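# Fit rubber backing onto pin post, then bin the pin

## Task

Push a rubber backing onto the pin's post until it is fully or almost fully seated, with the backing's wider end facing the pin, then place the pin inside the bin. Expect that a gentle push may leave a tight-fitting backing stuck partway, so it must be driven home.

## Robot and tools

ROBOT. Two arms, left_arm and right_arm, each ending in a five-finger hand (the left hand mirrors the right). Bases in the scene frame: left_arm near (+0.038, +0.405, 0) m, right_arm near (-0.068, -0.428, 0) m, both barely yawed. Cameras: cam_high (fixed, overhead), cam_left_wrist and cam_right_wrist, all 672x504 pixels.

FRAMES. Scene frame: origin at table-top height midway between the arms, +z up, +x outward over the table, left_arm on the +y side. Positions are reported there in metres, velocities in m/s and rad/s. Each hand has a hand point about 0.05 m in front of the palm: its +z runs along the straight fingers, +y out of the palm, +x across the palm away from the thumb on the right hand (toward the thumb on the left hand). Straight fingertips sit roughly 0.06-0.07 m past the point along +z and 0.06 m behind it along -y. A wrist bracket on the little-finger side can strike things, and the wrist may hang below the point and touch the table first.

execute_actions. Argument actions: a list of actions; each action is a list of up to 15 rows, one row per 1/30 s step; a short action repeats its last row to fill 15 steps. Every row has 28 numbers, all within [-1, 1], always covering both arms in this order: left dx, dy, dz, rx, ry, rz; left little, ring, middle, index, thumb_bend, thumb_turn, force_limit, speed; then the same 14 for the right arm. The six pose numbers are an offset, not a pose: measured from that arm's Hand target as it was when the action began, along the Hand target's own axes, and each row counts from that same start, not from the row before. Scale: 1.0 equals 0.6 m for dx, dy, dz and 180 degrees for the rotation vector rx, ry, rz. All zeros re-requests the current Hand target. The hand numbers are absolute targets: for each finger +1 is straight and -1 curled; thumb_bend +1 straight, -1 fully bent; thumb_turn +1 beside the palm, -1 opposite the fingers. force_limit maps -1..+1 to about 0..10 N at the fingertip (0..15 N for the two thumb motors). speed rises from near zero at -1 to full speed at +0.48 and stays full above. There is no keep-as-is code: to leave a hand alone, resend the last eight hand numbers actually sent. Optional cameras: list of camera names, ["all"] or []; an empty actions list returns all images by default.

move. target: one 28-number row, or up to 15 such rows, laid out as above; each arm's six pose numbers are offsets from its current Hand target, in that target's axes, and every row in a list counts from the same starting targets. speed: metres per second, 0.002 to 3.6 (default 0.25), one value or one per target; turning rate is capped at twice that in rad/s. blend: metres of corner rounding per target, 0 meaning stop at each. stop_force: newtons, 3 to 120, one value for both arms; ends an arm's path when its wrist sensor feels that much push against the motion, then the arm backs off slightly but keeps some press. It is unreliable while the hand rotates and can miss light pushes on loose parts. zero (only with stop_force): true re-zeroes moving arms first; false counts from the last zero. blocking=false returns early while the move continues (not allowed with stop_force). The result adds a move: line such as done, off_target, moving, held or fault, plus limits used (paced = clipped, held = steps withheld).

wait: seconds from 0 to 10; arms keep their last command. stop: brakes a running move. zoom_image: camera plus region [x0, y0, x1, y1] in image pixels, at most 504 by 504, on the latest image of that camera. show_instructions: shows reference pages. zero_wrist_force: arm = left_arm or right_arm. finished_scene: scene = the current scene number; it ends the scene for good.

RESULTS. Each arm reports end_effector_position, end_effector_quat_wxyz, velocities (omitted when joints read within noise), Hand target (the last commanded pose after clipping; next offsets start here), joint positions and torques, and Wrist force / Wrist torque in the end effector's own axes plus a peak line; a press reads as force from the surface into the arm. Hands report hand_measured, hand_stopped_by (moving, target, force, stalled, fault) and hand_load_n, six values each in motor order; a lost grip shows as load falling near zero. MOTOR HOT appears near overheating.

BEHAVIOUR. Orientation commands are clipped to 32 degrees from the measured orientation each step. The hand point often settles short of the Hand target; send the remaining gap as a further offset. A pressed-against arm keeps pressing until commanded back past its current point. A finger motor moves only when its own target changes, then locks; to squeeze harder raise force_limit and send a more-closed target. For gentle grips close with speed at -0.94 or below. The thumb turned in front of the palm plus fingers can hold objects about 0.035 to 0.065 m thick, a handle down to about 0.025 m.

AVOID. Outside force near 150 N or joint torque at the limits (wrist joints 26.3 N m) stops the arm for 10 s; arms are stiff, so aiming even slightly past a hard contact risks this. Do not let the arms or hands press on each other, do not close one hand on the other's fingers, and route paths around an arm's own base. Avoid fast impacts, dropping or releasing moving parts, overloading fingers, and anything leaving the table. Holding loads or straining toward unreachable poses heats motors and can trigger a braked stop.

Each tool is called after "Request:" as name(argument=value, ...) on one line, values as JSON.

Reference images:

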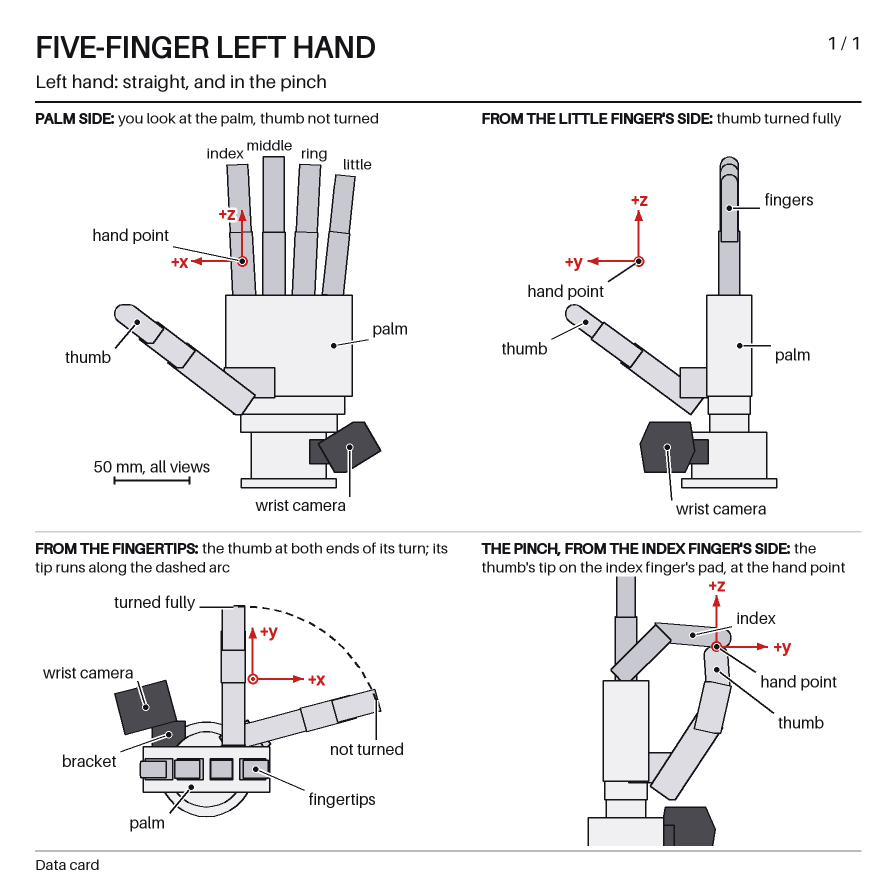

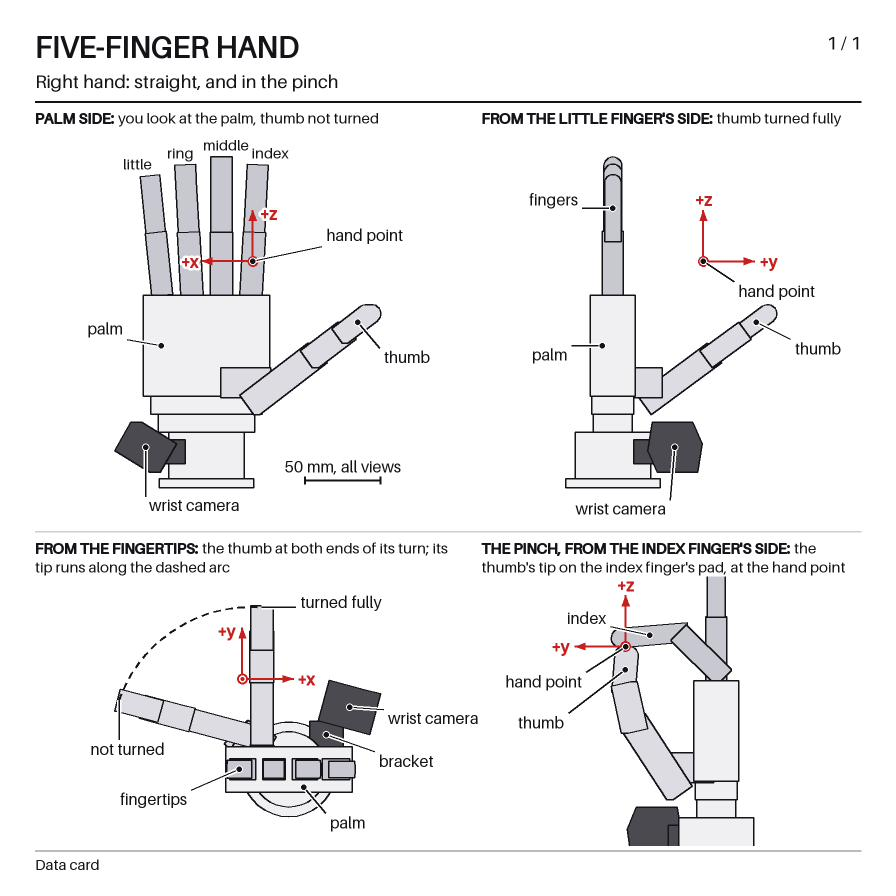

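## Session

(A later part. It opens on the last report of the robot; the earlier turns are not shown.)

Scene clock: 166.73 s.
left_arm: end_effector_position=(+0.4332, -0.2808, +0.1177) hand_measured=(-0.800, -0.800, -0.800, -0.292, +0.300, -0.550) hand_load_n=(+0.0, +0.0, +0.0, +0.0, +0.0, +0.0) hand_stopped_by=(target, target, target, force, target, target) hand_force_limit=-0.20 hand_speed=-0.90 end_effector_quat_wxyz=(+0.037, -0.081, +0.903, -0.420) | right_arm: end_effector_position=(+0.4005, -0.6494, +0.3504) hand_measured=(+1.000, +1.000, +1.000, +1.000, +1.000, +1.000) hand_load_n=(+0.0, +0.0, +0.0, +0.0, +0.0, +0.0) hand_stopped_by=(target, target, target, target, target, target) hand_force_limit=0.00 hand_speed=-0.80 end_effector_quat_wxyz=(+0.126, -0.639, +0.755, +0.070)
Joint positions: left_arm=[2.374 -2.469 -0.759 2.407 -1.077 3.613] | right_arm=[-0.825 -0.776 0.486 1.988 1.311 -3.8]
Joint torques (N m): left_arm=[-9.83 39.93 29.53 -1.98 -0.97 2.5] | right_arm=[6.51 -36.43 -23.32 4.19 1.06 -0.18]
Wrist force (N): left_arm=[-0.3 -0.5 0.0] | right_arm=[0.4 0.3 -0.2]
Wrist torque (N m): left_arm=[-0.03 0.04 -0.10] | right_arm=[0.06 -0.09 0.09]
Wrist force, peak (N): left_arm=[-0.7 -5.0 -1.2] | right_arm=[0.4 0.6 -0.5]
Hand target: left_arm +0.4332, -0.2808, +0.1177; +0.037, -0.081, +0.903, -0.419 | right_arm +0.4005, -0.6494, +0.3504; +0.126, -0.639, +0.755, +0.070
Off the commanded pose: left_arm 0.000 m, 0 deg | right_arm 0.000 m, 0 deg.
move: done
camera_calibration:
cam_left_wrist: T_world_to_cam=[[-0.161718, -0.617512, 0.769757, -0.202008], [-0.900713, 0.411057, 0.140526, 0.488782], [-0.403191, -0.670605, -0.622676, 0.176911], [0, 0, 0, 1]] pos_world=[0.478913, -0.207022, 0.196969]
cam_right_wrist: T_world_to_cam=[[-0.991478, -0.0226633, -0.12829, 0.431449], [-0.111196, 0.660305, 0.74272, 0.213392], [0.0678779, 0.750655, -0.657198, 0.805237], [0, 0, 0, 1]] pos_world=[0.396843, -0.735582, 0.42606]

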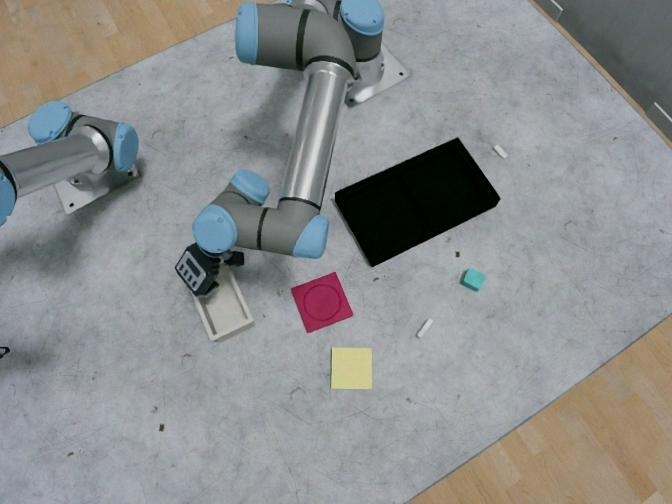

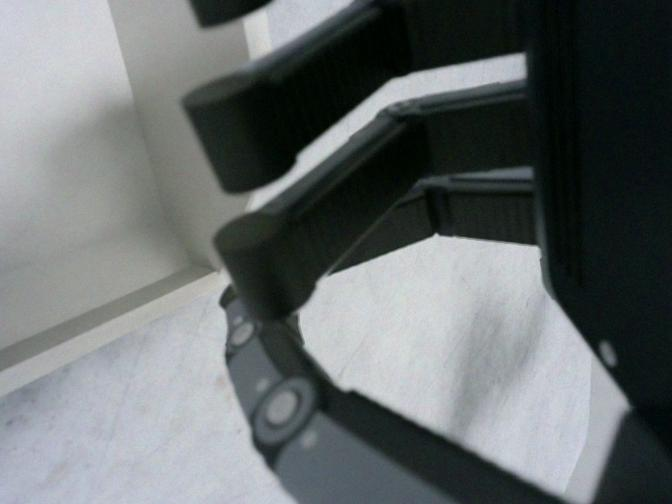

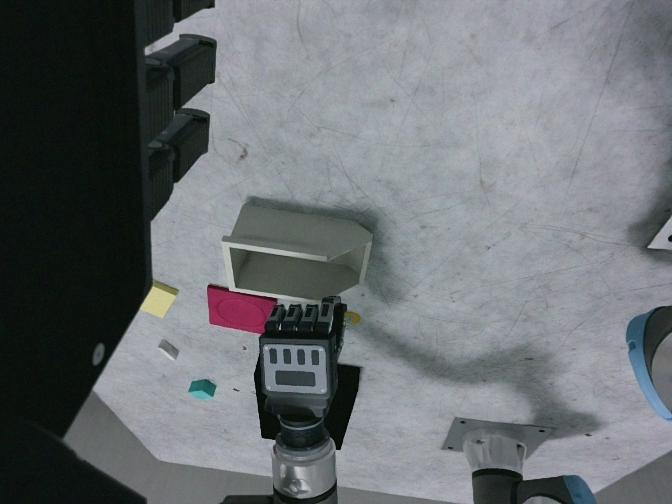

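Request:
move(target=[-0.036,0.2853,-0.195,0.0833,0,0,-0.8,-0.8,-0.8,-0.22,0.3,-0.55,-0.2,-0.5, 0,0,0,0,0,0,1,1,1,1,1,1,0,-0.8], speed=0.15, cameras=["cam_left_wrist","cam_right_wrist"])

Request:
zoom_image(camera="cam_left_wrist", region=[40, 190, 190, 350])

Scene clock: 170.20 s.
left_arm: end_effector_position=(+0.4190, -0.0804, +0.0624) hand_measured=(-0.800, -0.800, -0.800, -0.220, +0.300, -0.550) hand_load_n=(+0.0, +0.0, +0.0, +0.0, +0.0, +0.0) hand_stopped_by=(target, target, target, target, target, target) hand_force_limit=-0.20 hand_speed=-0.50 end_effector_quat_wxyz=(+0.047, -0.075, +0.841, -0.534) | right_arm: end_effector_position=(+0.4005, -0.6494, +0.3504) hand_measured=(+1.000, +1.000, +1.000, +1.000, +1.000, +1.000) hand_load_n=(+0.0, +0.0, +0.0, +0.0, +0.0, +0.0) hand_stopped_by=(target, target, target, target, target, target) hand_force_limit=0.00 hand_speed=-0.80 end_effector_quat_wxyz=(+0.126, -0.639, +0.755, +0.070)
Joint positions: left_arm=[2.741 -2.078 -1.713 3.045 -0.678 3.765] | right_arm=[-0.825 -0.776 0.486 1.988 1.311 -3.8]
Joint torques (N m): left_arm=[8.27 50.1 3.86 0.67 1.8 2.59] | right_arm=[6.41 -37.45 -23.52 4.29 1 0.01]
Wrist force (N): left_arm=[-0.2 -0.4 -0.6] | right_arm=[0.3 0.4 -0.3]
Wrist torque (N m): left_arm=[0.03 -0.01 -0.12] | right_arm=[0.09 -0.08 0.09]
Wrist force, peak (N): left_arm=[-0.5 -1.1 0.1] | right_arm=[0.6 0.5 -0.5]
Hand target: left_arm +0.4190, -0.0803, +0.0624; +0.047, -0.075, +0.841, -0.534 | right_arm +0.4005, -0.6494, +0.3504; +0.126, -0.639, +0.755, +0.070
Off the commanded pose: left_arm 0.000 m, 0 deg | right_arm 0.000 m, 0 deg.
move: done
camera_calibration:
cam_left_wrist: T_world_to_cam=[[-0.200401, -0.402523, 0.893205, -0.0122316], [-0.903779, 0.427884, -0.0099477, 0.413424], [-0.378184, -0.809253, -0.449541, 0.238734], [0, 0, 0, 1]] pos_world=[0.461478, 0.0113753, 0.122358]
cam_right_wrist: T_world_to_cam=[[-0.991478, -0.0226633, -0.12829, 0.431449], [-0.111196, 0.660305, 0.74272, 0.213392], [0.0678779, 0.750655, -0.657198, 0.805237], [0, 0, 0, 1]] pos_world=[0.396843, -0.735582, 0.42606]
Images, in order (width x height): cam_left_wrist 672x504, cam_right_wrist 672x504.

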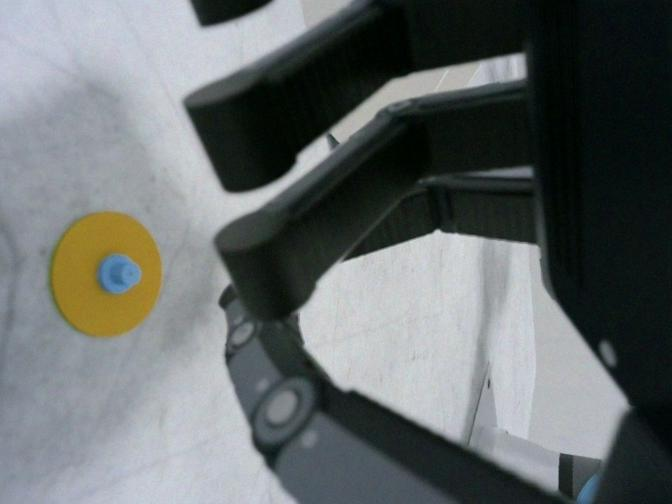

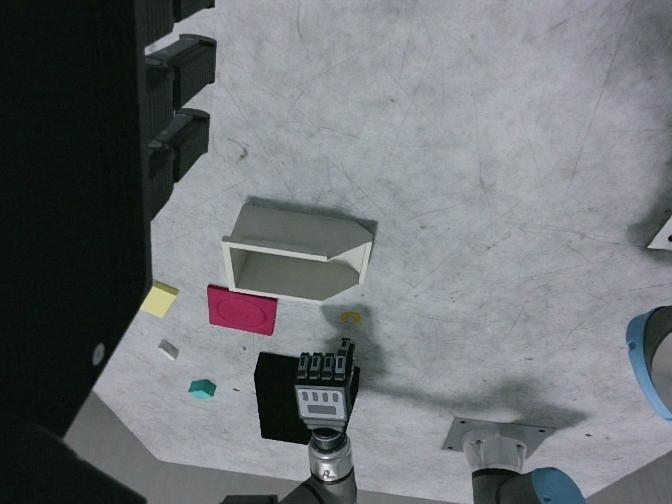

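Scaled by 3.150 from the camera's 672x504 image, which has a finer 960x720 frame.

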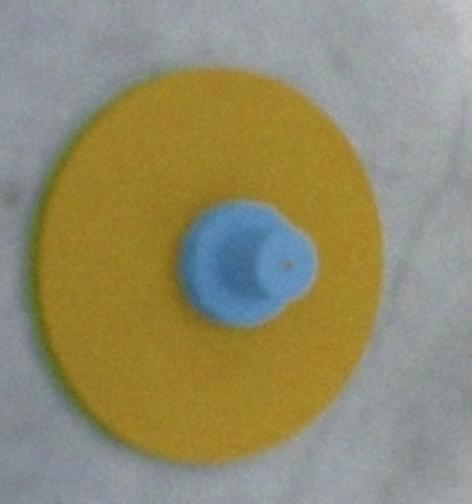

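Request:
move(target=[[0.0005,0.0688,0.0324,0,0,0,-0.8,-0.8,-0.8,-0.2,0.3,-0.55,-0.2,-0.5, 0,0,0,0,0,0,1,1,1,1,1,1,0,-0.8],[0.0005,0.0688,0.0324,0,0,0,-0.8,-0.8,-0.8,-0.24,0.3,-0.55,-0.2,-0.7, 0,0,0,0,0,0,1,1,1,1,1,1,0,-0.8],[0.0005,0.0708,0.0333,0,0,0,-0.8,-0.8,-0.8,-0.55,0.3,-0.55,-0.1,-0.9, 0,0,0,0,0,0,1,1,1,1,1,1,0,-0.8]], speed=[0.05,0.02,0.02], cameras=["cam_left_wrist","cam_right_wrist"])

Request:
move(target=[0,-0.0453,-0.0213,0,0,0,-0.8,-0.8,-0.8,-0.55,0.3,-0.55,-0.1,-0.9, 0,0,0,0,0,0,1,1,1,1,1,1,0,-0.8], speed=0.04, cameras=["cam_left_wrist","cam_right_wrist"])

Scene clock: 174.57 s.
left_arm: end_effector_position=(+0.4186, -0.0804, +0.0155) hand_measured=(-0.800, -0.800, -0.800, -0.248, +0.298, -0.550) hand_load_n=(+0.0, +0.0, +0.0, +4.5, -5.5, +1.0) hand_stopped_by=(target, target, target, force, target, target) hand_force_limit=-0.10 hand_speed=-0.90 end_effector_quat_wxyz=(+0.047, -0.075, +0.841, -0.534) | right_arm: end_effector_position=(+0.4005, -0.6494, +0.3504) hand_measured=(+1.000, +1.000, +1.000, +1.000, +1.000, +1.000) hand_load_n=(+0.0, +0.0, +0.0, +0.0, -0.5, +0.0) hand_stopped_by=(target, target, target, target, target, target) hand_force_limit=0.00 hand_speed=-0.80 end_effector_quat_wxyz=(+0.126, -0.639, +0.755, +0.070)
Joint positions: left_arm=[2.741 -2.15 -1.746 3.15 -0.678 3.764] | right_arm=[-0.825 -0.776 0.486 1.988 1.311 -3.8]
Joint torques (N m): left_arm=[1.69 12.84 -1.98 1.27 -0.32 1.17] | right_arm=[6.52 -36.48 -23.77 4.23 0.91 0.2]
Wrist force (N): left_arm=[-1.0 -22.5 -16.4] | right_arm=[0.1 0.3 -0.5]
Wrist torque (N m): left_arm=[-0.98 0.06 0.11] | right_arm=[0.08 -0.05 0.08]
Wrist force, peak (N): left_arm=[-0.6 -22.6 -16.6] | right_arm=[0.5 0.4 -0.6]
Hand target: left_arm +0.4186, -0.0804, +0.0155; +0.047, -0.075, +0.841, -0.534 | right_arm +0.4005, -0.6494, +0.3504; +0.126, -0.639, +0.755, +0.070
Off the commanded pose: left_arm 0.000 m, 0 deg | right_arm 0.000 m, 0 deg.
move: done
camera_calibration:
cam_left_wrist: T_world_to_cam=[[-0.200385, -0.402275, 0.89332, 0.0296501], [-0.903794, 0.42785, -0.0100677, 0.412611], [-0.378157, -0.809394, -0.449308, 0.217426], [0, 0, 0, 1]] pos_world=[0.461078, 0.0113755, 0.0753584]
cam_right_wrist: T_world_to_cam=[[-0.991478, -0.0226633, -0.12829, 0.431449], [-0.111196, 0.660305, 0.74272, 0.213392], [0.0678779, 0.750655, -0.657198, 0.805237], [0, 0, 0, 1]] pos_world=[0.396843, -0.735582, 0.42606]
Images, in order (width x height): cam_left_wrist 672x504, cam_right_wrist 672x504.

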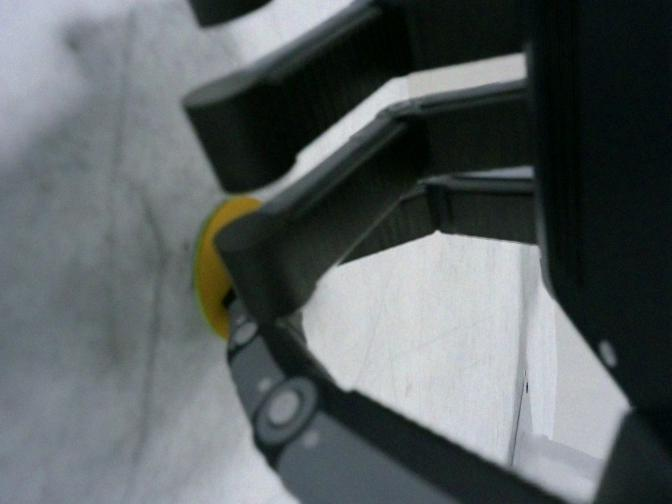

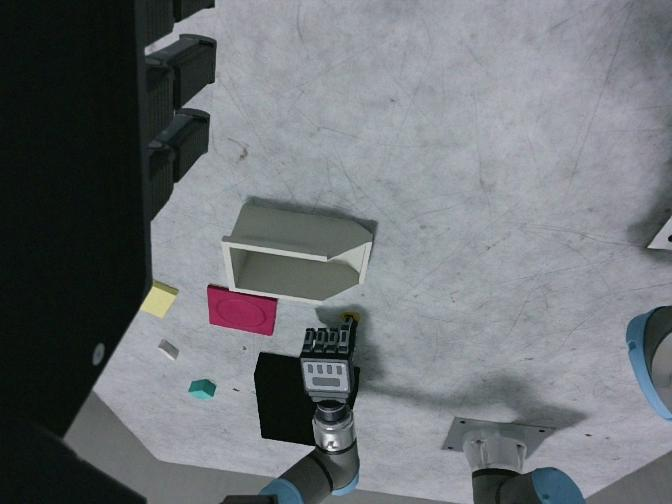

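Scene clock: 175.83 s.
left_arm: end_effector_position=(+0.4186, -0.0804, +0.0453) hand_measured=(-0.800, -0.800, -0.800, -0.248, +0.300, -0.550) hand_load_n=(+0.0, +0.0, +0.0, +0.0, +0.5, +0.0) hand_stopped_by=(target, target, target, force, target, target) hand_force_limit=-0.10 hand_speed=-0.90 end_effector_quat_wxyz=(+0.047, -0.075, +0.841, -0.534) end_effector_velocity=(-0.001, +0.001, +0.001) end_effector_angular_velocity=(+0.001, +0.003, -0.001) | right_arm: end_effector_position=(+0.4005, -0.6494, +0.3504) hand_measured=(+1.000, +1.000, +1.000, +1.000, +1.000, +1.000) hand_load_n=(+0.0, +0.0, +0.0, +0.0, -0.5, +0.0) hand_stopped_by=(target, target, target, target, target, target) hand_force_limit=0.00 hand_speed=-0.80 end_effector_quat_wxyz=(+0.126, -0.639, +0.755, +0.070)
Joint positions: left_arm=[2.741 -2.103 -1.727 3.084 -0.678 3.764] | right_arm=[-0.825 -0.776 0.486 1.988 1.311 -3.8]
Joint velocities: left_arm=[0 0.002 -0.001 -0.005 0.001 0.001] | right_arm=[within noise]
Joint torques (N m): left_arm=[6.96 50.42 24.86 -1.99 0.29 2.16] | right_arm=[6.35 -35.93 -23.94 4.31 1.13 0.37]
Wrist force (N): left_arm=[-0.2 -0.4 -0.5] | right_arm=[0.4 0.2 -0.3]
Wrist torque (N m): left_arm=[0.02 0.00 0.02] | right_arm=[0.04 -0.09 0.08]
Wrist force, peak (N): left_arm=[-0.6 -22.5 -16.4] | right_arm=[0.5 0.6 -0.4]
Hand target: left_arm +0.4187, -0.0804, +0.0455; +0.047, -0.075, +0.841, -0.534 | right_arm +0.4005, -0.6494, +0.3504; +0.126, -0.639, +0.755, +0.070
Off the commanded pose: left_arm 0.000 m, 0 deg | right_arm 0.000 m, 0 deg.
move: done
camera_calibration:
cam_left_wrist: T_world_to_cam=[[-0.200357, -0.402308, 0.893312, 0.00303729], [-0.903836, 0.427761, -0.0100728, 0.413022], [-0.378071, -0.809425, -0.449325, 0.230816], [0, 0, 0, 1]] pos_world=[0.461178, 0.0113755, 0.105158]
cam_right_wrist: T_world_to_cam=[[-0.991478, -0.0226633, -0.12829, 0.431449], [-0.111196, 0.660305, 0.74272, 0.213392], [0.0678779, 0.750655, -0.657198, 0.805237], [0, 0, 0, 1]] pos_world=[0.396843, -0.735582, 0.42606]
Images, in order (width x height): cam_left_wrist 672x504, cam_right_wrist 672x504.

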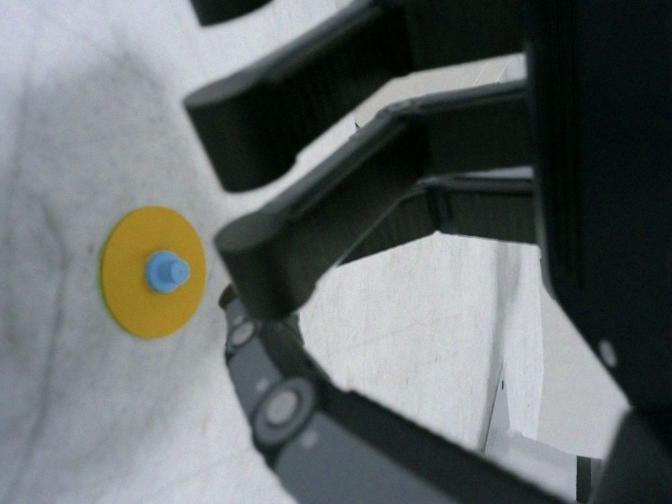

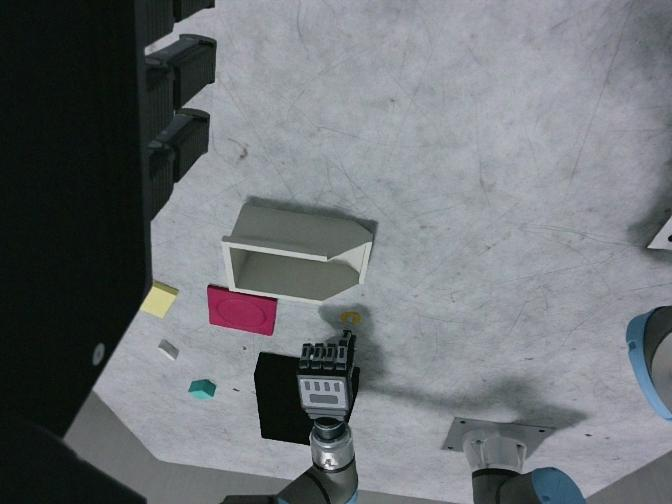

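Request:
zoom_image(camera="cam_left_wrist", region=[90, 190, 240, 350])

Scaled by 3.150 from the camera's 672x504 image, which has a finer 960x720 frame.

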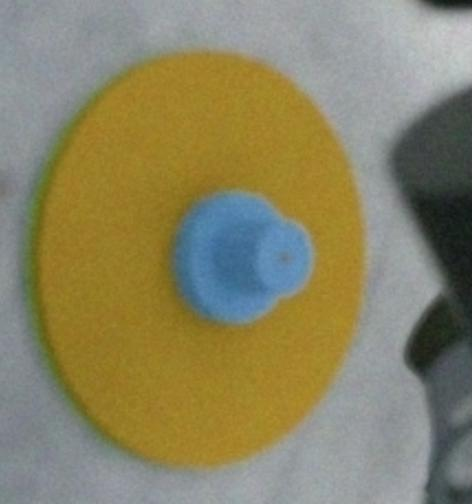

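Request:
move(target=[[0,0.04,0.0188,-0.0278,0,0,-0.8,-0.8,-0.8,-0.2,0.3,-0.55,-0.2,-0.5, 0,0,0,0,0,0,1,1,1,1,1,1,0,-0.8],[0,0.04,0.0188,-0.0278,0,0,-0.8,-0.8,-0.8,-0.24,0.3,-0.55,-0.2,-0.7, 0,0,0,0,0,0,1,1,1,1,1,1,0,-0.8]], speed=[0.05,0.02], cameras=["cam_left_wrist"])

Request:
move(target=[0,0.00265,0.00155,0,0,0,-0.8,-0.8,-0.8,-0.24,0.3,-0.55,-0.2,-0.7, 0,0,0,0,0,0,1,1,1,1,1,1,0,-0.8], speed=0.01, stop_force=4)

Request:
move(target=[0,0,0,0,0,0,-0.8,-0.8,-0.8,-0.55,0.3,-0.55,-0.2,-0.9, 0,0,0,0,0,0,1,1,1,1,1,1,0,-0.8], cameras=["cam_left_wrist"])

Scene clock: 180.23 s.
left_arm: end_effector_position=(+0.4186, -0.0804, +0.0190) hand_measured=(-0.800, -0.800, -0.800, -0.240, +0.300, -0.550) hand_load_n=(+0.0, +0.5, +0.0, +0.0, +0.0, +0.0) hand_stopped_by=(target, target, target, target, target, target) hand_force_limit=-0.20 hand_speed=-0.70 end_effector_quat_wxyz=(+0.044, -0.077, +0.863, -0.497) | right_arm: end_effector_position=(+0.4005, -0.6494, +0.3504) hand_measured=(+1.000, +1.000, +1.000, +1.000, +1.000, +1.000) hand_load_n=(+0.0, +0.0, +0.0, +0.0, +0.0, +0.0) hand_stopped_by=(target, target, target, target, target, target) hand_force_limit=0.00 hand_speed=-0.80 end_effector_quat_wxyz=(+0.126, -0.639, +0.755, +0.070)
Joint positions: left_arm=[2.713 -2.158 -1.682 3.011 -0.751 3.815] | right_arm=[-0.825 -0.776 0.486 1.988 1.311 -3.8]
Joint torques (N m): left_arm=[-9.31 24.27 24.91 -2.16 -0.7 2.51] | right_arm=[6.18 -35.95 -23.49 4.06 0.88 0.49]
Wrist force (N): left_arm=[-0.3 -0.3 -0.3] | right_arm=[0.2 0.5 0.0]
Wrist torque (N m): left_arm=[0.01 0.02 -0.12] | right_arm=[0.08 -0.07 0.08]
Wrist force, peak (N): left_arm=[-0.6 -0.7 -0.7] | right_arm=[0.6 0.5 -0.6]
Hand target: left_arm +0.4186, -0.0804, +0.0190; +0.044, -0.077, +0.863, -0.497 | right_arm +0.4005, -0.6494, +0.3504; +0.126, -0.639, +0.755, +0.070
Off the commanded pose: left_arm 0.000 m, 0 deg | right_arm 0.000 m, 0 deg.
move: done
camera_calibration:
cam_left_wrist: T_world_to_cam=[[-0.186847, -0.47763, 0.858463, 0.0154485], [-0.90355, 0.42655, 0.0406622, 0.411509], [-0.385598, -0.768066, -0.511262, 0.226621], [0, 0, 0, 1]] pos_world=[0.46209, 0.00590982, 0.0858679]
Images, in order (width x height): cam_left_wrist 672x504.

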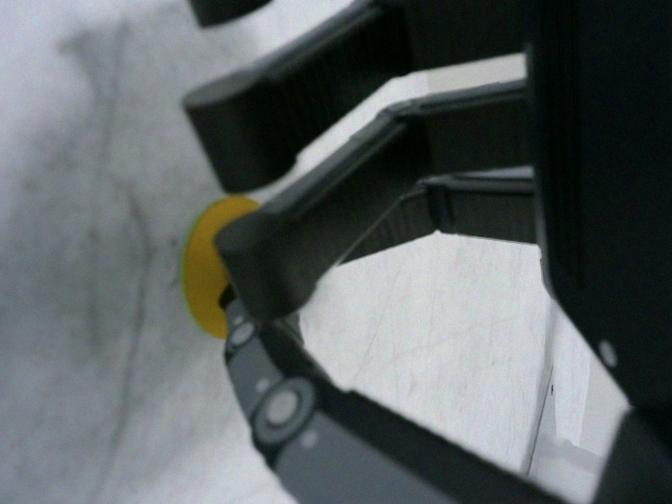

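Scene clock: 181.57 s.
left_arm: end_effector_position=(+0.4186, -0.0804, +0.0172) hand_measured=(-0.800, -0.800, -0.800, -0.240, +0.300, -0.550) hand_load_n=(+0.0, +0.0, +0.0, +0.0, +0.5, +0.0) hand_stopped_by=(target, target, target, target, target, target) hand_force_limit=-0.20 hand_speed=-0.70 end_effector_quat_wxyz=(+0.044, -0.077, +0.863, -0.497) | right_arm: end_effector_position=(+0.4005, -0.6494, +0.3504) hand_measured=(+1.000, +1.000, +1.000, +1.000, +1.000, +1.000) hand_load_n=(+0.0, +0.0, +0.0, +0.0, +0.0, +0.0) hand_stopped_by=(target, target, target, target, target, target) hand_force_limit=0.00 hand_speed=-0.80 end_effector_quat_wxyz=(+0.126, -0.639, +0.755, +0.070)
Joint positions: left_arm=[2.713 -2.161 -1.683 3.014 -0.751 3.815] | right_arm=[-0.825 -0.776 0.486 1.988 1.311 -3.8]
Joint torques (N m): left_arm=[-9.4 24.85 2.76 0.56 -0.7 1.9] | right_arm=[5.82 -36.59 -24.56 4.21 1.19 0.49]
Wrist force (N): left_arm=[-0.6 -0.5 -0.3] | right_arm=[0.5 0.2 -0.4]
Wrist torque (N m): left_arm=[0.00 0.07 -0.13] | right_arm=[0.06 -0.10 0.09]
Wrist force, peak (N): left_arm=[-0.6 -0.9 -0.4] | right_arm=[0.5 0.5 -0.4]
Hand target: left_arm +0.4186, -0.0804, +0.0172; +0.044, -0.077, +0.863, -0.497 | right_arm +0.4005, -0.6494, +0.3504; +0.126, -0.639, +0.755, +0.070
Off the commanded pose: left_arm 0.000 m, 0 deg | right_arm 0.000 m, 0 deg.
move: done

Scene clock: 182.07 s.
left_arm: end_effector_position=(+0.4186, -0.0804, +0.0172) hand_measured=(-0.800, -0.800, -0.800, -0.284, +0.300, -0.550) hand_load_n=(+0.0, +0.0, +0.0, +4.0, +2.0, +0.0) hand_stopped_by=(target, target, target, force, target, target) hand_force_limit=-0.20 hand_speed=-0.90 end_effector_quat_wxyz=(+0.044, -0.077, +0.863, -0.497) | right_arm: end_effector_position=(+0.4005, -0.6494, +0.3504) hand_measured=(+1.000, +1.000, +1.000, +1.000, +1.000, +1.000) hand_load_n=(+0.0, +0.0, +0.0, +0.0, +0.0, +0.0) hand_stopped_by=(target, target, target, target, target, target) hand_force_limit=0.00 hand_speed=-0.80 end_effector_quat_wxyz=(+0.126, -0.639, +0.755, +0.070)
Joint positions: left_arm=[2.713 -2.161 -1.683 3.014 -0.751 3.815] | right_arm=[-0.825 -0.776 0.486 1.988 1.311 -3.8]
Joint torques (N m): left_arm=[-8.94 25.25 3.72 0.27 -0.66 1.38] | right_arm=[5.88 -35.42 -23.61 4.03 0.99 0.59]
Wrist force (N): left_arm=[-0.3 -2.6 -0.8] | right_arm=[0.3 0.3 -0.3]
Wrist torque (N m): left_arm=[-0.08 0.02 -0.10] | right_arm=[0.06 -0.07 0.08]
Wrist force, peak (N): left_arm=[-0.4 -2.8 -1.0] | right_arm=[0.5 0.4 -0.5]
Hand target: left_arm +0.4186, -0.0804, +0.0172; +0.044, -0.077, +0.863, -0.497 | right_arm +0.4005, -0.6494, +0.3504; +0.126, -0.639, +0.755, +0.070
Off the commanded pose: left_arm 0.000 m, 0 deg | right_arm 0.000 m, 0 deg.
move: done
camera_calibration:
cam_left_wrist: T_world_to_cam=[[-0.186847, -0.47763, 0.858463, 0.0170796], [-0.90355, 0.42655, 0.0406622, 0.411586], [-0.385598, -0.768066, -0.511262, 0.22565], [0, 0, 0, 1]] pos_world=[0.46209, 0.00590982, 0.0839679]
Images, in order (width x height): cam_left_wrist 672x504.

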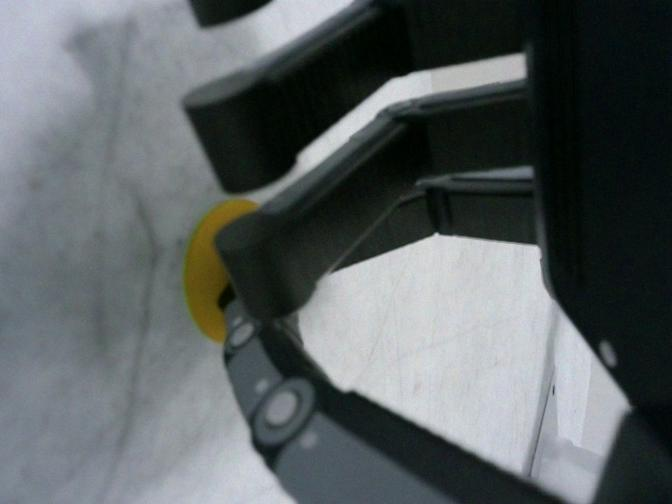

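Request:
move(target=[0,-0.0289,-0.0167,0,0,0,-0.8,-0.8,-0.8,-0.55,0.3,-0.55,-0.2,-0.9, 0,0,0,0,0,0,1,1,1,1,1,1,0,-0.8], speed=0.02, cameras=["cam_left_wrist"])

Scene clock: 183.70 s.
left_arm: end_effector_position=(+0.4186, -0.0805, +0.0370) hand_measured=(-0.800, -0.800, -0.800, -0.286, +0.300, -0.550) hand_load_n=(+0.0, +0.0, +0.0, +0.0, +0.0, +0.0) hand_stopped_by=(target, target, target, force, target, target) hand_force_limit=-0.20 hand_speed=-0.90 end_effector_quat_wxyz=(+0.044, -0.077, +0.863, -0.497) | right_arm: end_effector_position=(+0.4005, -0.6494, +0.3504) hand_measured=(+1.000, +1.000, +1.000, +1.000, +1.000, +1.000) hand_load_n=(+0.0, +0.0, +0.0, +0.0, +0.0, +0.0) hand_stopped_by=(target, target, target, target, target, target) hand_force_limit=0.00 hand_speed=-0.80 end_effector_quat_wxyz=(+0.126, -0.639, +0.755, +0.070)
Joint positions: left_arm=[2.713 -2.131 -1.67 2.972 -0.751 3.814] | right_arm=[-0.825 -0.776 0.486 1.988 1.311 -3.8]
Joint torques (N m): left_arm=[-8.51 52.52 24.91 -2.05 -0.73 -0.92] | right_arm=[6.3 -36.43 -22.96 4.08 1.05 0.69]
Wrist force (N): left_arm=[-0.6 -0.4 -0.6] | right_arm=[0.6 0.4 -0.4]
Wrist torque (N m): left_arm=[0.02 0.05 -0.14] | right_arm=[0.08 -0.11 0.10]
Wrist force, peak (N): left_arm=[-0.3 -2.7 -1.0] | right_arm=[0.5 0.5 -0.3]
Hand target: left_arm +0.4187, -0.0804, +0.0372; +0.044, -0.077, +0.863, -0.497 | right_arm +0.4005, -0.6494, +0.3504; +0.126, -0.639, +0.755, +0.070
Off the commanded pose: left_arm 0.000 m, 0 deg | right_arm 0.000 m, 0 deg.
move: done
camera_calibration:
cam_left_wrist: T_world_to_cam=[[-0.186847, -0.47763, 0.858463, 0.0000148454], [-0.90355, 0.42655, 0.0406622, 0.410867], [-0.385598, -0.768066, -0.511262, 0.235862], [0, 0, 0, 1]] pos_world=[0.46219, 0.00590982, 0.103868]
Images, in order (width x height): cam_left_wrist 672x504.

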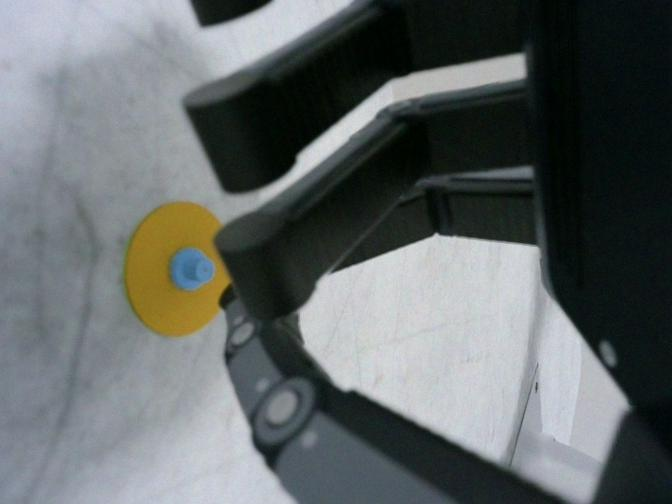

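Request:
zoom_image(camera="cam_left_wrist", region=[110, 190, 260, 350])

Scaled by 3.150 from the camera's 672x504 image, which has a finer 960x720 frame.

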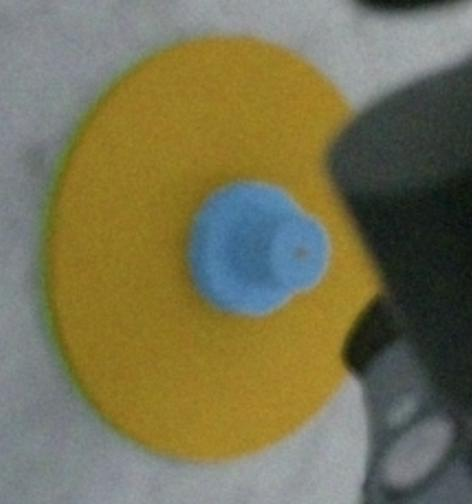

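Request:
move(target=[0,0,0,0,0,0,1,1,1,-0.2,0.3,-0.55,-0.2,-0.2, 0,0,0,0,0,0,1,1,1,1,1,1,0,-0.8], speed=0.05, cameras=["cam_left_wrist"])

Request:
zoom_image(camera="cam_left_wrist", region=[110, 180, 320, 360])

Scene clock: 187.30 s.
left_arm: end_effector_position=(+0.4187, -0.0805, +0.0372) hand_measured=(+1.000, +1.000, +1.000, -0.200, +0.300, -0.550) hand_load_n=(+0.0, +0.0, -0.5, +0.0, +0.0, +0.0) hand_stopped_by=(target, target, target, target, target, target) hand_force_limit=-0.20 hand_speed=-0.20 end_effector_quat_wxyz=(+0.044, -0.077, +0.863, -0.497) | right_arm: end_effector_position=(+0.4005, -0.6494, +0.3504) hand_measured=(+1.000, +1.000, +1.000, +1.000, +1.000, +1.000) hand_load_n=(+0.0, +0.0, +0.0, +0.0, +0.0, +0.0) hand_stopped_by=(target, target, target, target, target, target) hand_force_limit=0.00 hand_speed=-0.80 end_effector_quat_wxyz=(+0.126, -0.639, +0.755, +0.070)
Joint positions: left_arm=[2.713 -2.131 -1.67 2.971 -0.751 3.814] | right_arm=[-0.825 -0.776 0.486 1.988 1.311 -3.8]
Joint torques (N m): left_arm=[-2.38 51.37 23.11 -1.97 -0.5 2.13] | right_arm=[5.52 -36.4 -23.34 4.1 1.09 0.93]
Wrist force (N): left_arm=[-0.2 -0.1 -0.3] | right_arm=[0.1 0.4 -0.2]
Wrist torque (N m): left_arm=[0.02 0.00 -0.12] | right_arm=[0.07 -0.05 0.08]
Wrist force, peak (N): left_arm=[-0.6 -0.7 -0.4] | right_arm=[0.6 0.8 -0.4]
Hand target: left_arm +0.4187, -0.0804, +0.0372; +0.044, -0.077, +0.863, -0.497 | right_arm +0.4005, -0.6494, +0.3504; +0.126, -0.639, +0.755, +0.070
Off the commanded pose: left_arm 0.000 m, 0 deg | right_arm 0.000 m, 0 deg.
move: done
camera_calibration:
cam_left_wrist: T_world_to_cam=[[-0.186847, -0.47763, 0.858463, -0.000156847], [-0.90355, 0.42655, 0.0406622, 0.410859], [-0.385598, -0.768066, -0.511262, 0.235965], [0, 0, 0, 1]] pos_world=[0.46219, 0.00590982, 0.104068]
Images, in order (width x height): cam_left_wrist 672x504.

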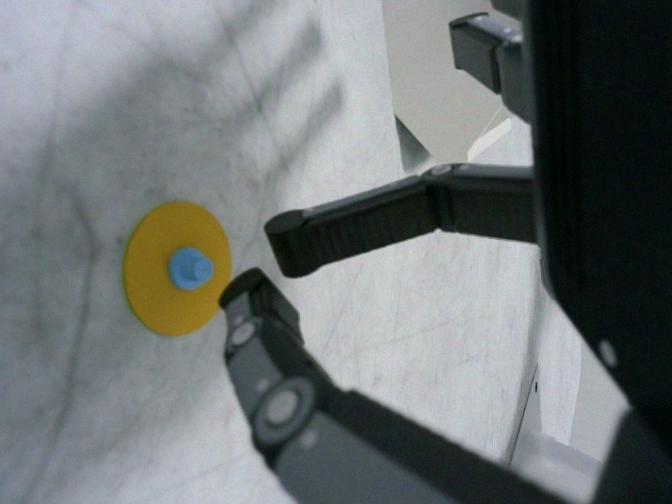

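Scaled by 2.400 from the camera's 672x504 image, which has a finer 960x720 frame.

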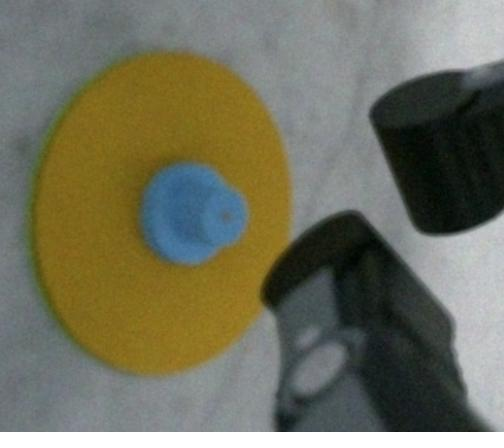

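Request:
move(target=[0,0.0267,0.0154,0.0278,0,0,1,1,1,-0.2,0.3,-0.55,-0.2,-0.2, 0,0,0,0,0,0,1,1,1,1,1,1,0,-0.8], speed=0.04, cameras=["cam_left_wrist"])

Request:
zoom_image(camera="cam_left_wrist", region=[150, 200, 310, 350])

Scene clock: 189.33 s.
left_arm: end_effector_position=(+0.4186, -0.0804, +0.0187) hand_measured=(+1.000, +1.000, +1.000, -0.200, +0.300, -0.550) hand_load_n=(+0.0, +0.0, -0.5, +0.0, +0.0, +0.0) hand_stopped_by=(target, target, target, target, target, target) hand_force_limit=-0.20 hand_speed=-0.20 end_effector_quat_wxyz=(+0.047, -0.075, +0.841, -0.534) | right_arm: end_effector_position=(+0.4005, -0.6494, +0.3504) hand_measured=(+1.000, +1.000, +1.000, +1.000, +1.000, +1.000) hand_load_n=(+0.0, +0.0, +0.0, +0.0, +0.0, +0.0) hand_stopped_by=(target, target, target, target, target, target) hand_force_limit=0.00 hand_speed=-0.80 end_effector_quat_wxyz=(+0.126, -0.639, +0.755, +0.070)
Joint positions: left_arm=[2.741 -2.145 -1.744 3.143 -0.678 3.764] | right_arm=[-0.825 -0.776 0.486 1.988 1.311 -3.8]
Joint torques (N m): left_arm=[9.13 23.62 3.02 0.46 1.79 -2.47] | right_arm=[6.1 -36.12 -23.63 4.08 0.99 0.93]
Wrist force (N): left_arm=[-0.3 -0.8 -0.4] | right_arm=[0.3 0.4 -0.2]
Wrist torque (N m): left_arm=[-0.06 0.02 0.01] | right_arm=[0.06 -0.08 0.08]
Wrist force, peak (N): left_arm=[-0.5 -1.2 -0.8] | right_arm=[0.4 0.7 -0.2]
Hand target: left_arm +0.4186, -0.0804, +0.0187; +0.047, -0.075, +0.841, -0.534 | right_arm +0.4005, -0.6494, +0.3504; +0.126, -0.639, +0.755, +0.070
Off the commanded pose: left_arm 0.000 m, 0 deg | right_arm 0.000 m, 0 deg.
move: done
camera_calibration:
cam_left_wrist: T_world_to_cam=[[-0.200401, -0.402523, 0.893205, 0.0267413], [-0.903779, 0.427884, -0.0099477, 0.412718], [-0.378184, -0.809253, -0.449541, 0.218976], [0, 0, 0, 1]] pos_world=[0.461178, 0.0113753, 0.0786585]
Images, in order (width x height): cam_left_wrist 672x504.

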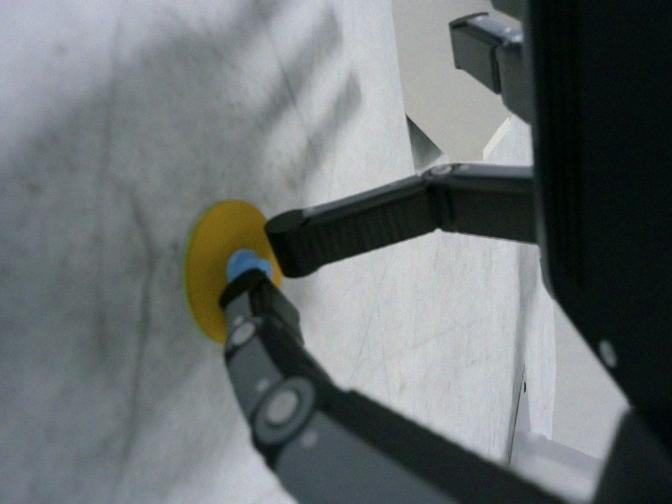

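Scaled by 3.150 from the camera's 672x504 image, which has a finer 960x720 frame.

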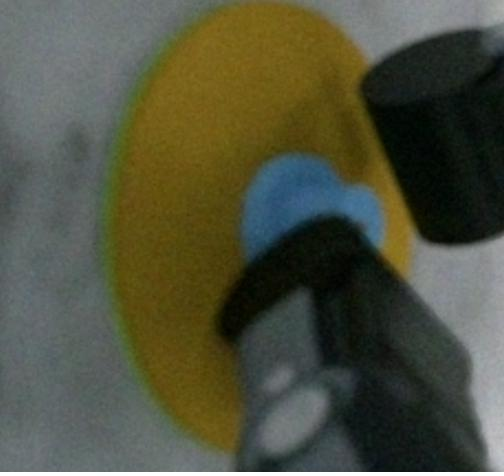

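Request:
move(target=[[0,0,0,0,0,0,1,1,1,-0.235,0.3,-0.55,-0.5,-0.85, 0,0,0,0,0,0,1,1,1,1,1,1,0,-0.8],[0,0.0018,0.00085,0,0,0,1,1,1,-0.5,0.3,-0.55,-0.3,-0.9, 0,0,0,0,0,0,1,1,1,1,1,1,0,-0.8]], speed=[0.03,0.02], cameras=["cam_left_wrist"])

Request:
zoom_image(camera="cam_left_wrist", region=[150, 200, 310, 350])

Request:
move(target=[0,-0.0151,-0.0071,0,0,0,1,1,1,-0.5,0.3,-0.55,-0.3,-0.9, 0,0,0,0,0,0,1,1,1,1,1,1,0,-0.8], speed=0.03, cameras=["cam_left_wrist"])

Request:
zoom_image(camera="cam_left_wrist", region=[150, 200, 310, 350])

Scene clock: 192.03 s.
left_arm: end_effector_position=(+0.4186, -0.0804, +0.0175) hand_measured=(+1.000, +1.000, +1.000, -0.270, +0.300, -0.550) hand_load_n=(+0.0, +0.0, -0.5, +3.5, +1.0, +0.0) hand_stopped_by=(target, target, target, force, target, target) hand_force_limit=-0.30 hand_speed=-0.90 end_effector_quat_wxyz=(+0.047, -0.075, +0.841, -0.534) | right_arm: end_effector_position=(+0.4005, -0.6494, +0.3504) hand_measured=(+1.000, +1.000, +1.000, +1.000, +1.000, +1.000) hand_load_n=(+0.0, +0.0, +0.0, +0.5, +0.0, +0.0) hand_stopped_by=(target, target, target, target, target, target) hand_force_limit=0.00 hand_speed=-0.80 end_effector_quat_wxyz=(+0.126, -0.639, +0.755, +0.070)
Joint positions: left_arm=[2.741 -2.147 -1.745 3.146 -0.678 3.764] | right_arm=[-0.825 -0.776 0.486 1.988 1.311 -3.8]
Joint torques (N m): left_arm=[8.97 23.24 2.54 0.61 1.32 -2.18] | right_arm=[5.78 -36.4 -23.8 4.12 1.02 0.84]
Wrist force (N): left_arm=[-0.2 -2.6 -0.9] | right_arm=[0.3 0.6 -0.3]
Wrist torque (N m): left_arm=[-0.10 -0.01 0.03] | right_arm=[0.10 -0.07 0.09]
Wrist force, peak (N): left_arm=[-0.1 -2.6 -0.9] | right_arm=[0.4 0.4 -0.7]
Hand target: left_arm +0.4186, -0.0804, +0.0175; +0.047, -0.075, +0.841, -0.534 | right_arm +0.4005, -0.6494, +0.3504; +0.126, -0.639, +0.755, +0.070
Off the commanded pose: left_arm 0.000 m, 0 deg | right_arm 0.000 m, 0 deg.
move: done
camera_calibration:
cam_left_wrist: T_world_to_cam=[[-0.200393, -0.402291, 0.893311, 0.0278881], [-0.903828, 0.427777, -0.0101088, 0.412741], [-0.378071, -0.809425, -0.449325, 0.218325], [0, 0, 0, 1]] pos_world=[0.461178, 0.0113755, 0.0773585]
Images, in order (width x height): cam_left_wrist 672x504.

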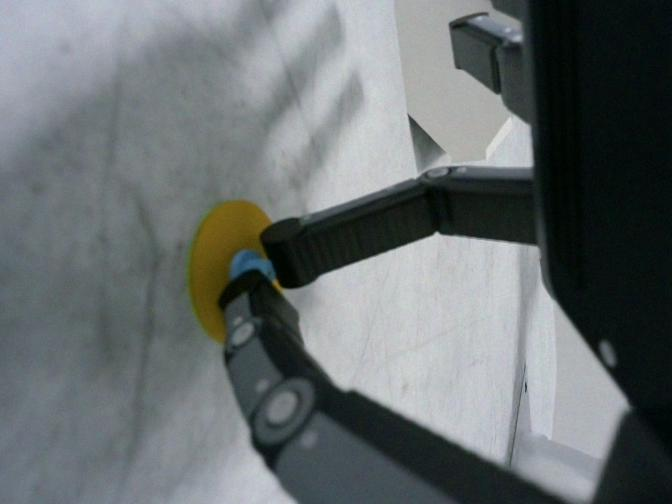

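Scaled by 3.150 from the camera's 672x504 image, which has a finer 960x720 frame.

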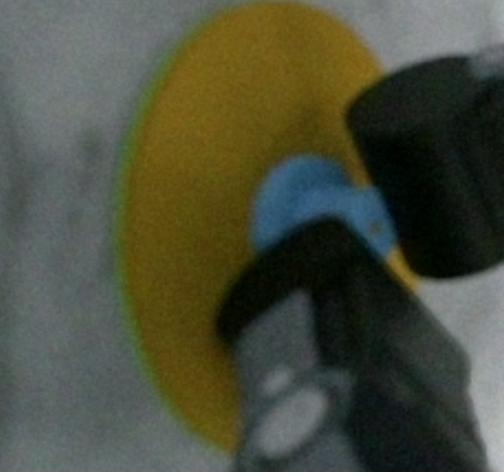

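Scene clock: 192.90 s.
left_arm: end_effector_position=(+0.4186, -0.0804, +0.0273) hand_measured=(+1.000, +1.000, +1.000, -0.270, +0.300, -0.550) hand_load_n=(+0.0, +0.0, +0.0, +2.0, +2.0, +0.0) hand_stopped_by=(target, target, target, force, target, target) hand_force_limit=-0.30 hand_speed=-0.90 end_effector_quat_wxyz=(+0.047, -0.075, +0.841, -0.534) | right_arm: end_effector_position=(+0.4005, -0.6494, +0.3504) hand_measured=(+1.000, +1.000, +1.000, +1.000, +1.000, +1.000) hand_load_n=(+0.0, +0.0, +0.0, -0.5, +0.0, +0.0) hand_stopped_by=(target, target, target, target, target, target) hand_force_limit=0.00 hand_speed=-0.80 end_effector_quat_wxyz=(+0.126, -0.639, +0.755, +0.070)
Joint positions: left_arm=[2.741 -2.131 -1.739 3.124 -0.678 3.764] | right_arm=[-0.825 -0.776 0.486 1.988 1.311 -3.8]
Joint torques (N m): left_arm=[7.35 51.54 24.87 -2.01 0.37 -0.93] | right_arm=[6.2 -35.94 -23.29 3.9 0.79 0.81]
Wrist force (N): left_arm=[-0.2 -0.6 -0.3] | right_arm=[0.2 0.3 -0.6]
Wrist torque (N m): left_arm=[-0.05 0.00 0.03] | right_arm=[0.08 -0.04 0.07]
Wrist force, peak (N): left_arm=[-0.4 -2.7 -1.1] | right_arm=[0.6 0.7 -0.3]
Hand target: left_arm +0.4186, -0.0804, +0.0275; +0.047, -0.075, +0.841, -0.534 | right_arm +0.4005, -0.6494, +0.3504; +0.126, -0.639, +0.755, +0.070
Off the commanded pose: left_arm 0.000 m, 0 deg | right_arm 0.000 m, 0 deg.
move: done
camera_calibration:
cam_left_wrist: T_world_to_cam=[[-0.200357, -0.402308, 0.893312, 0.0191169], [-0.903836, 0.427761, -0.0100728, 0.412841], [-0.378071, -0.809425, -0.449325, 0.222728], [0, 0, 0, 1]] pos_world=[0.461178, 0.0113755, 0.0871585]
Images, in order (width x height): cam_left_wrist 672x504.

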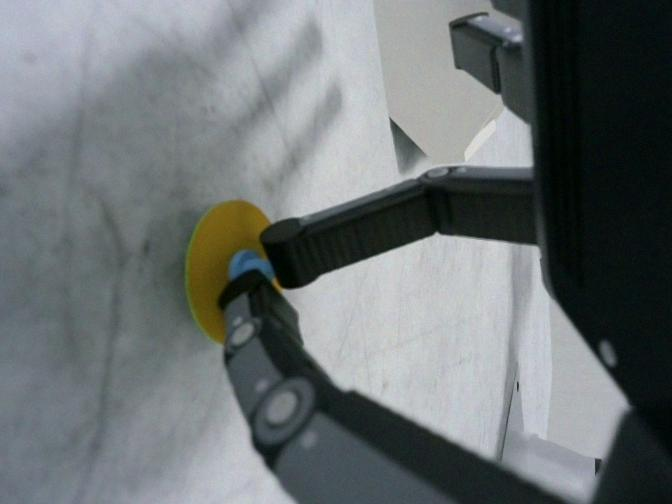

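Scaled by 3.150 from the camera's 672x504 image, which has a finer 960x720 frame.

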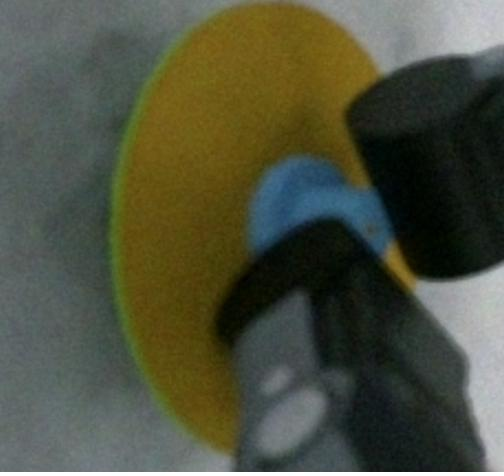

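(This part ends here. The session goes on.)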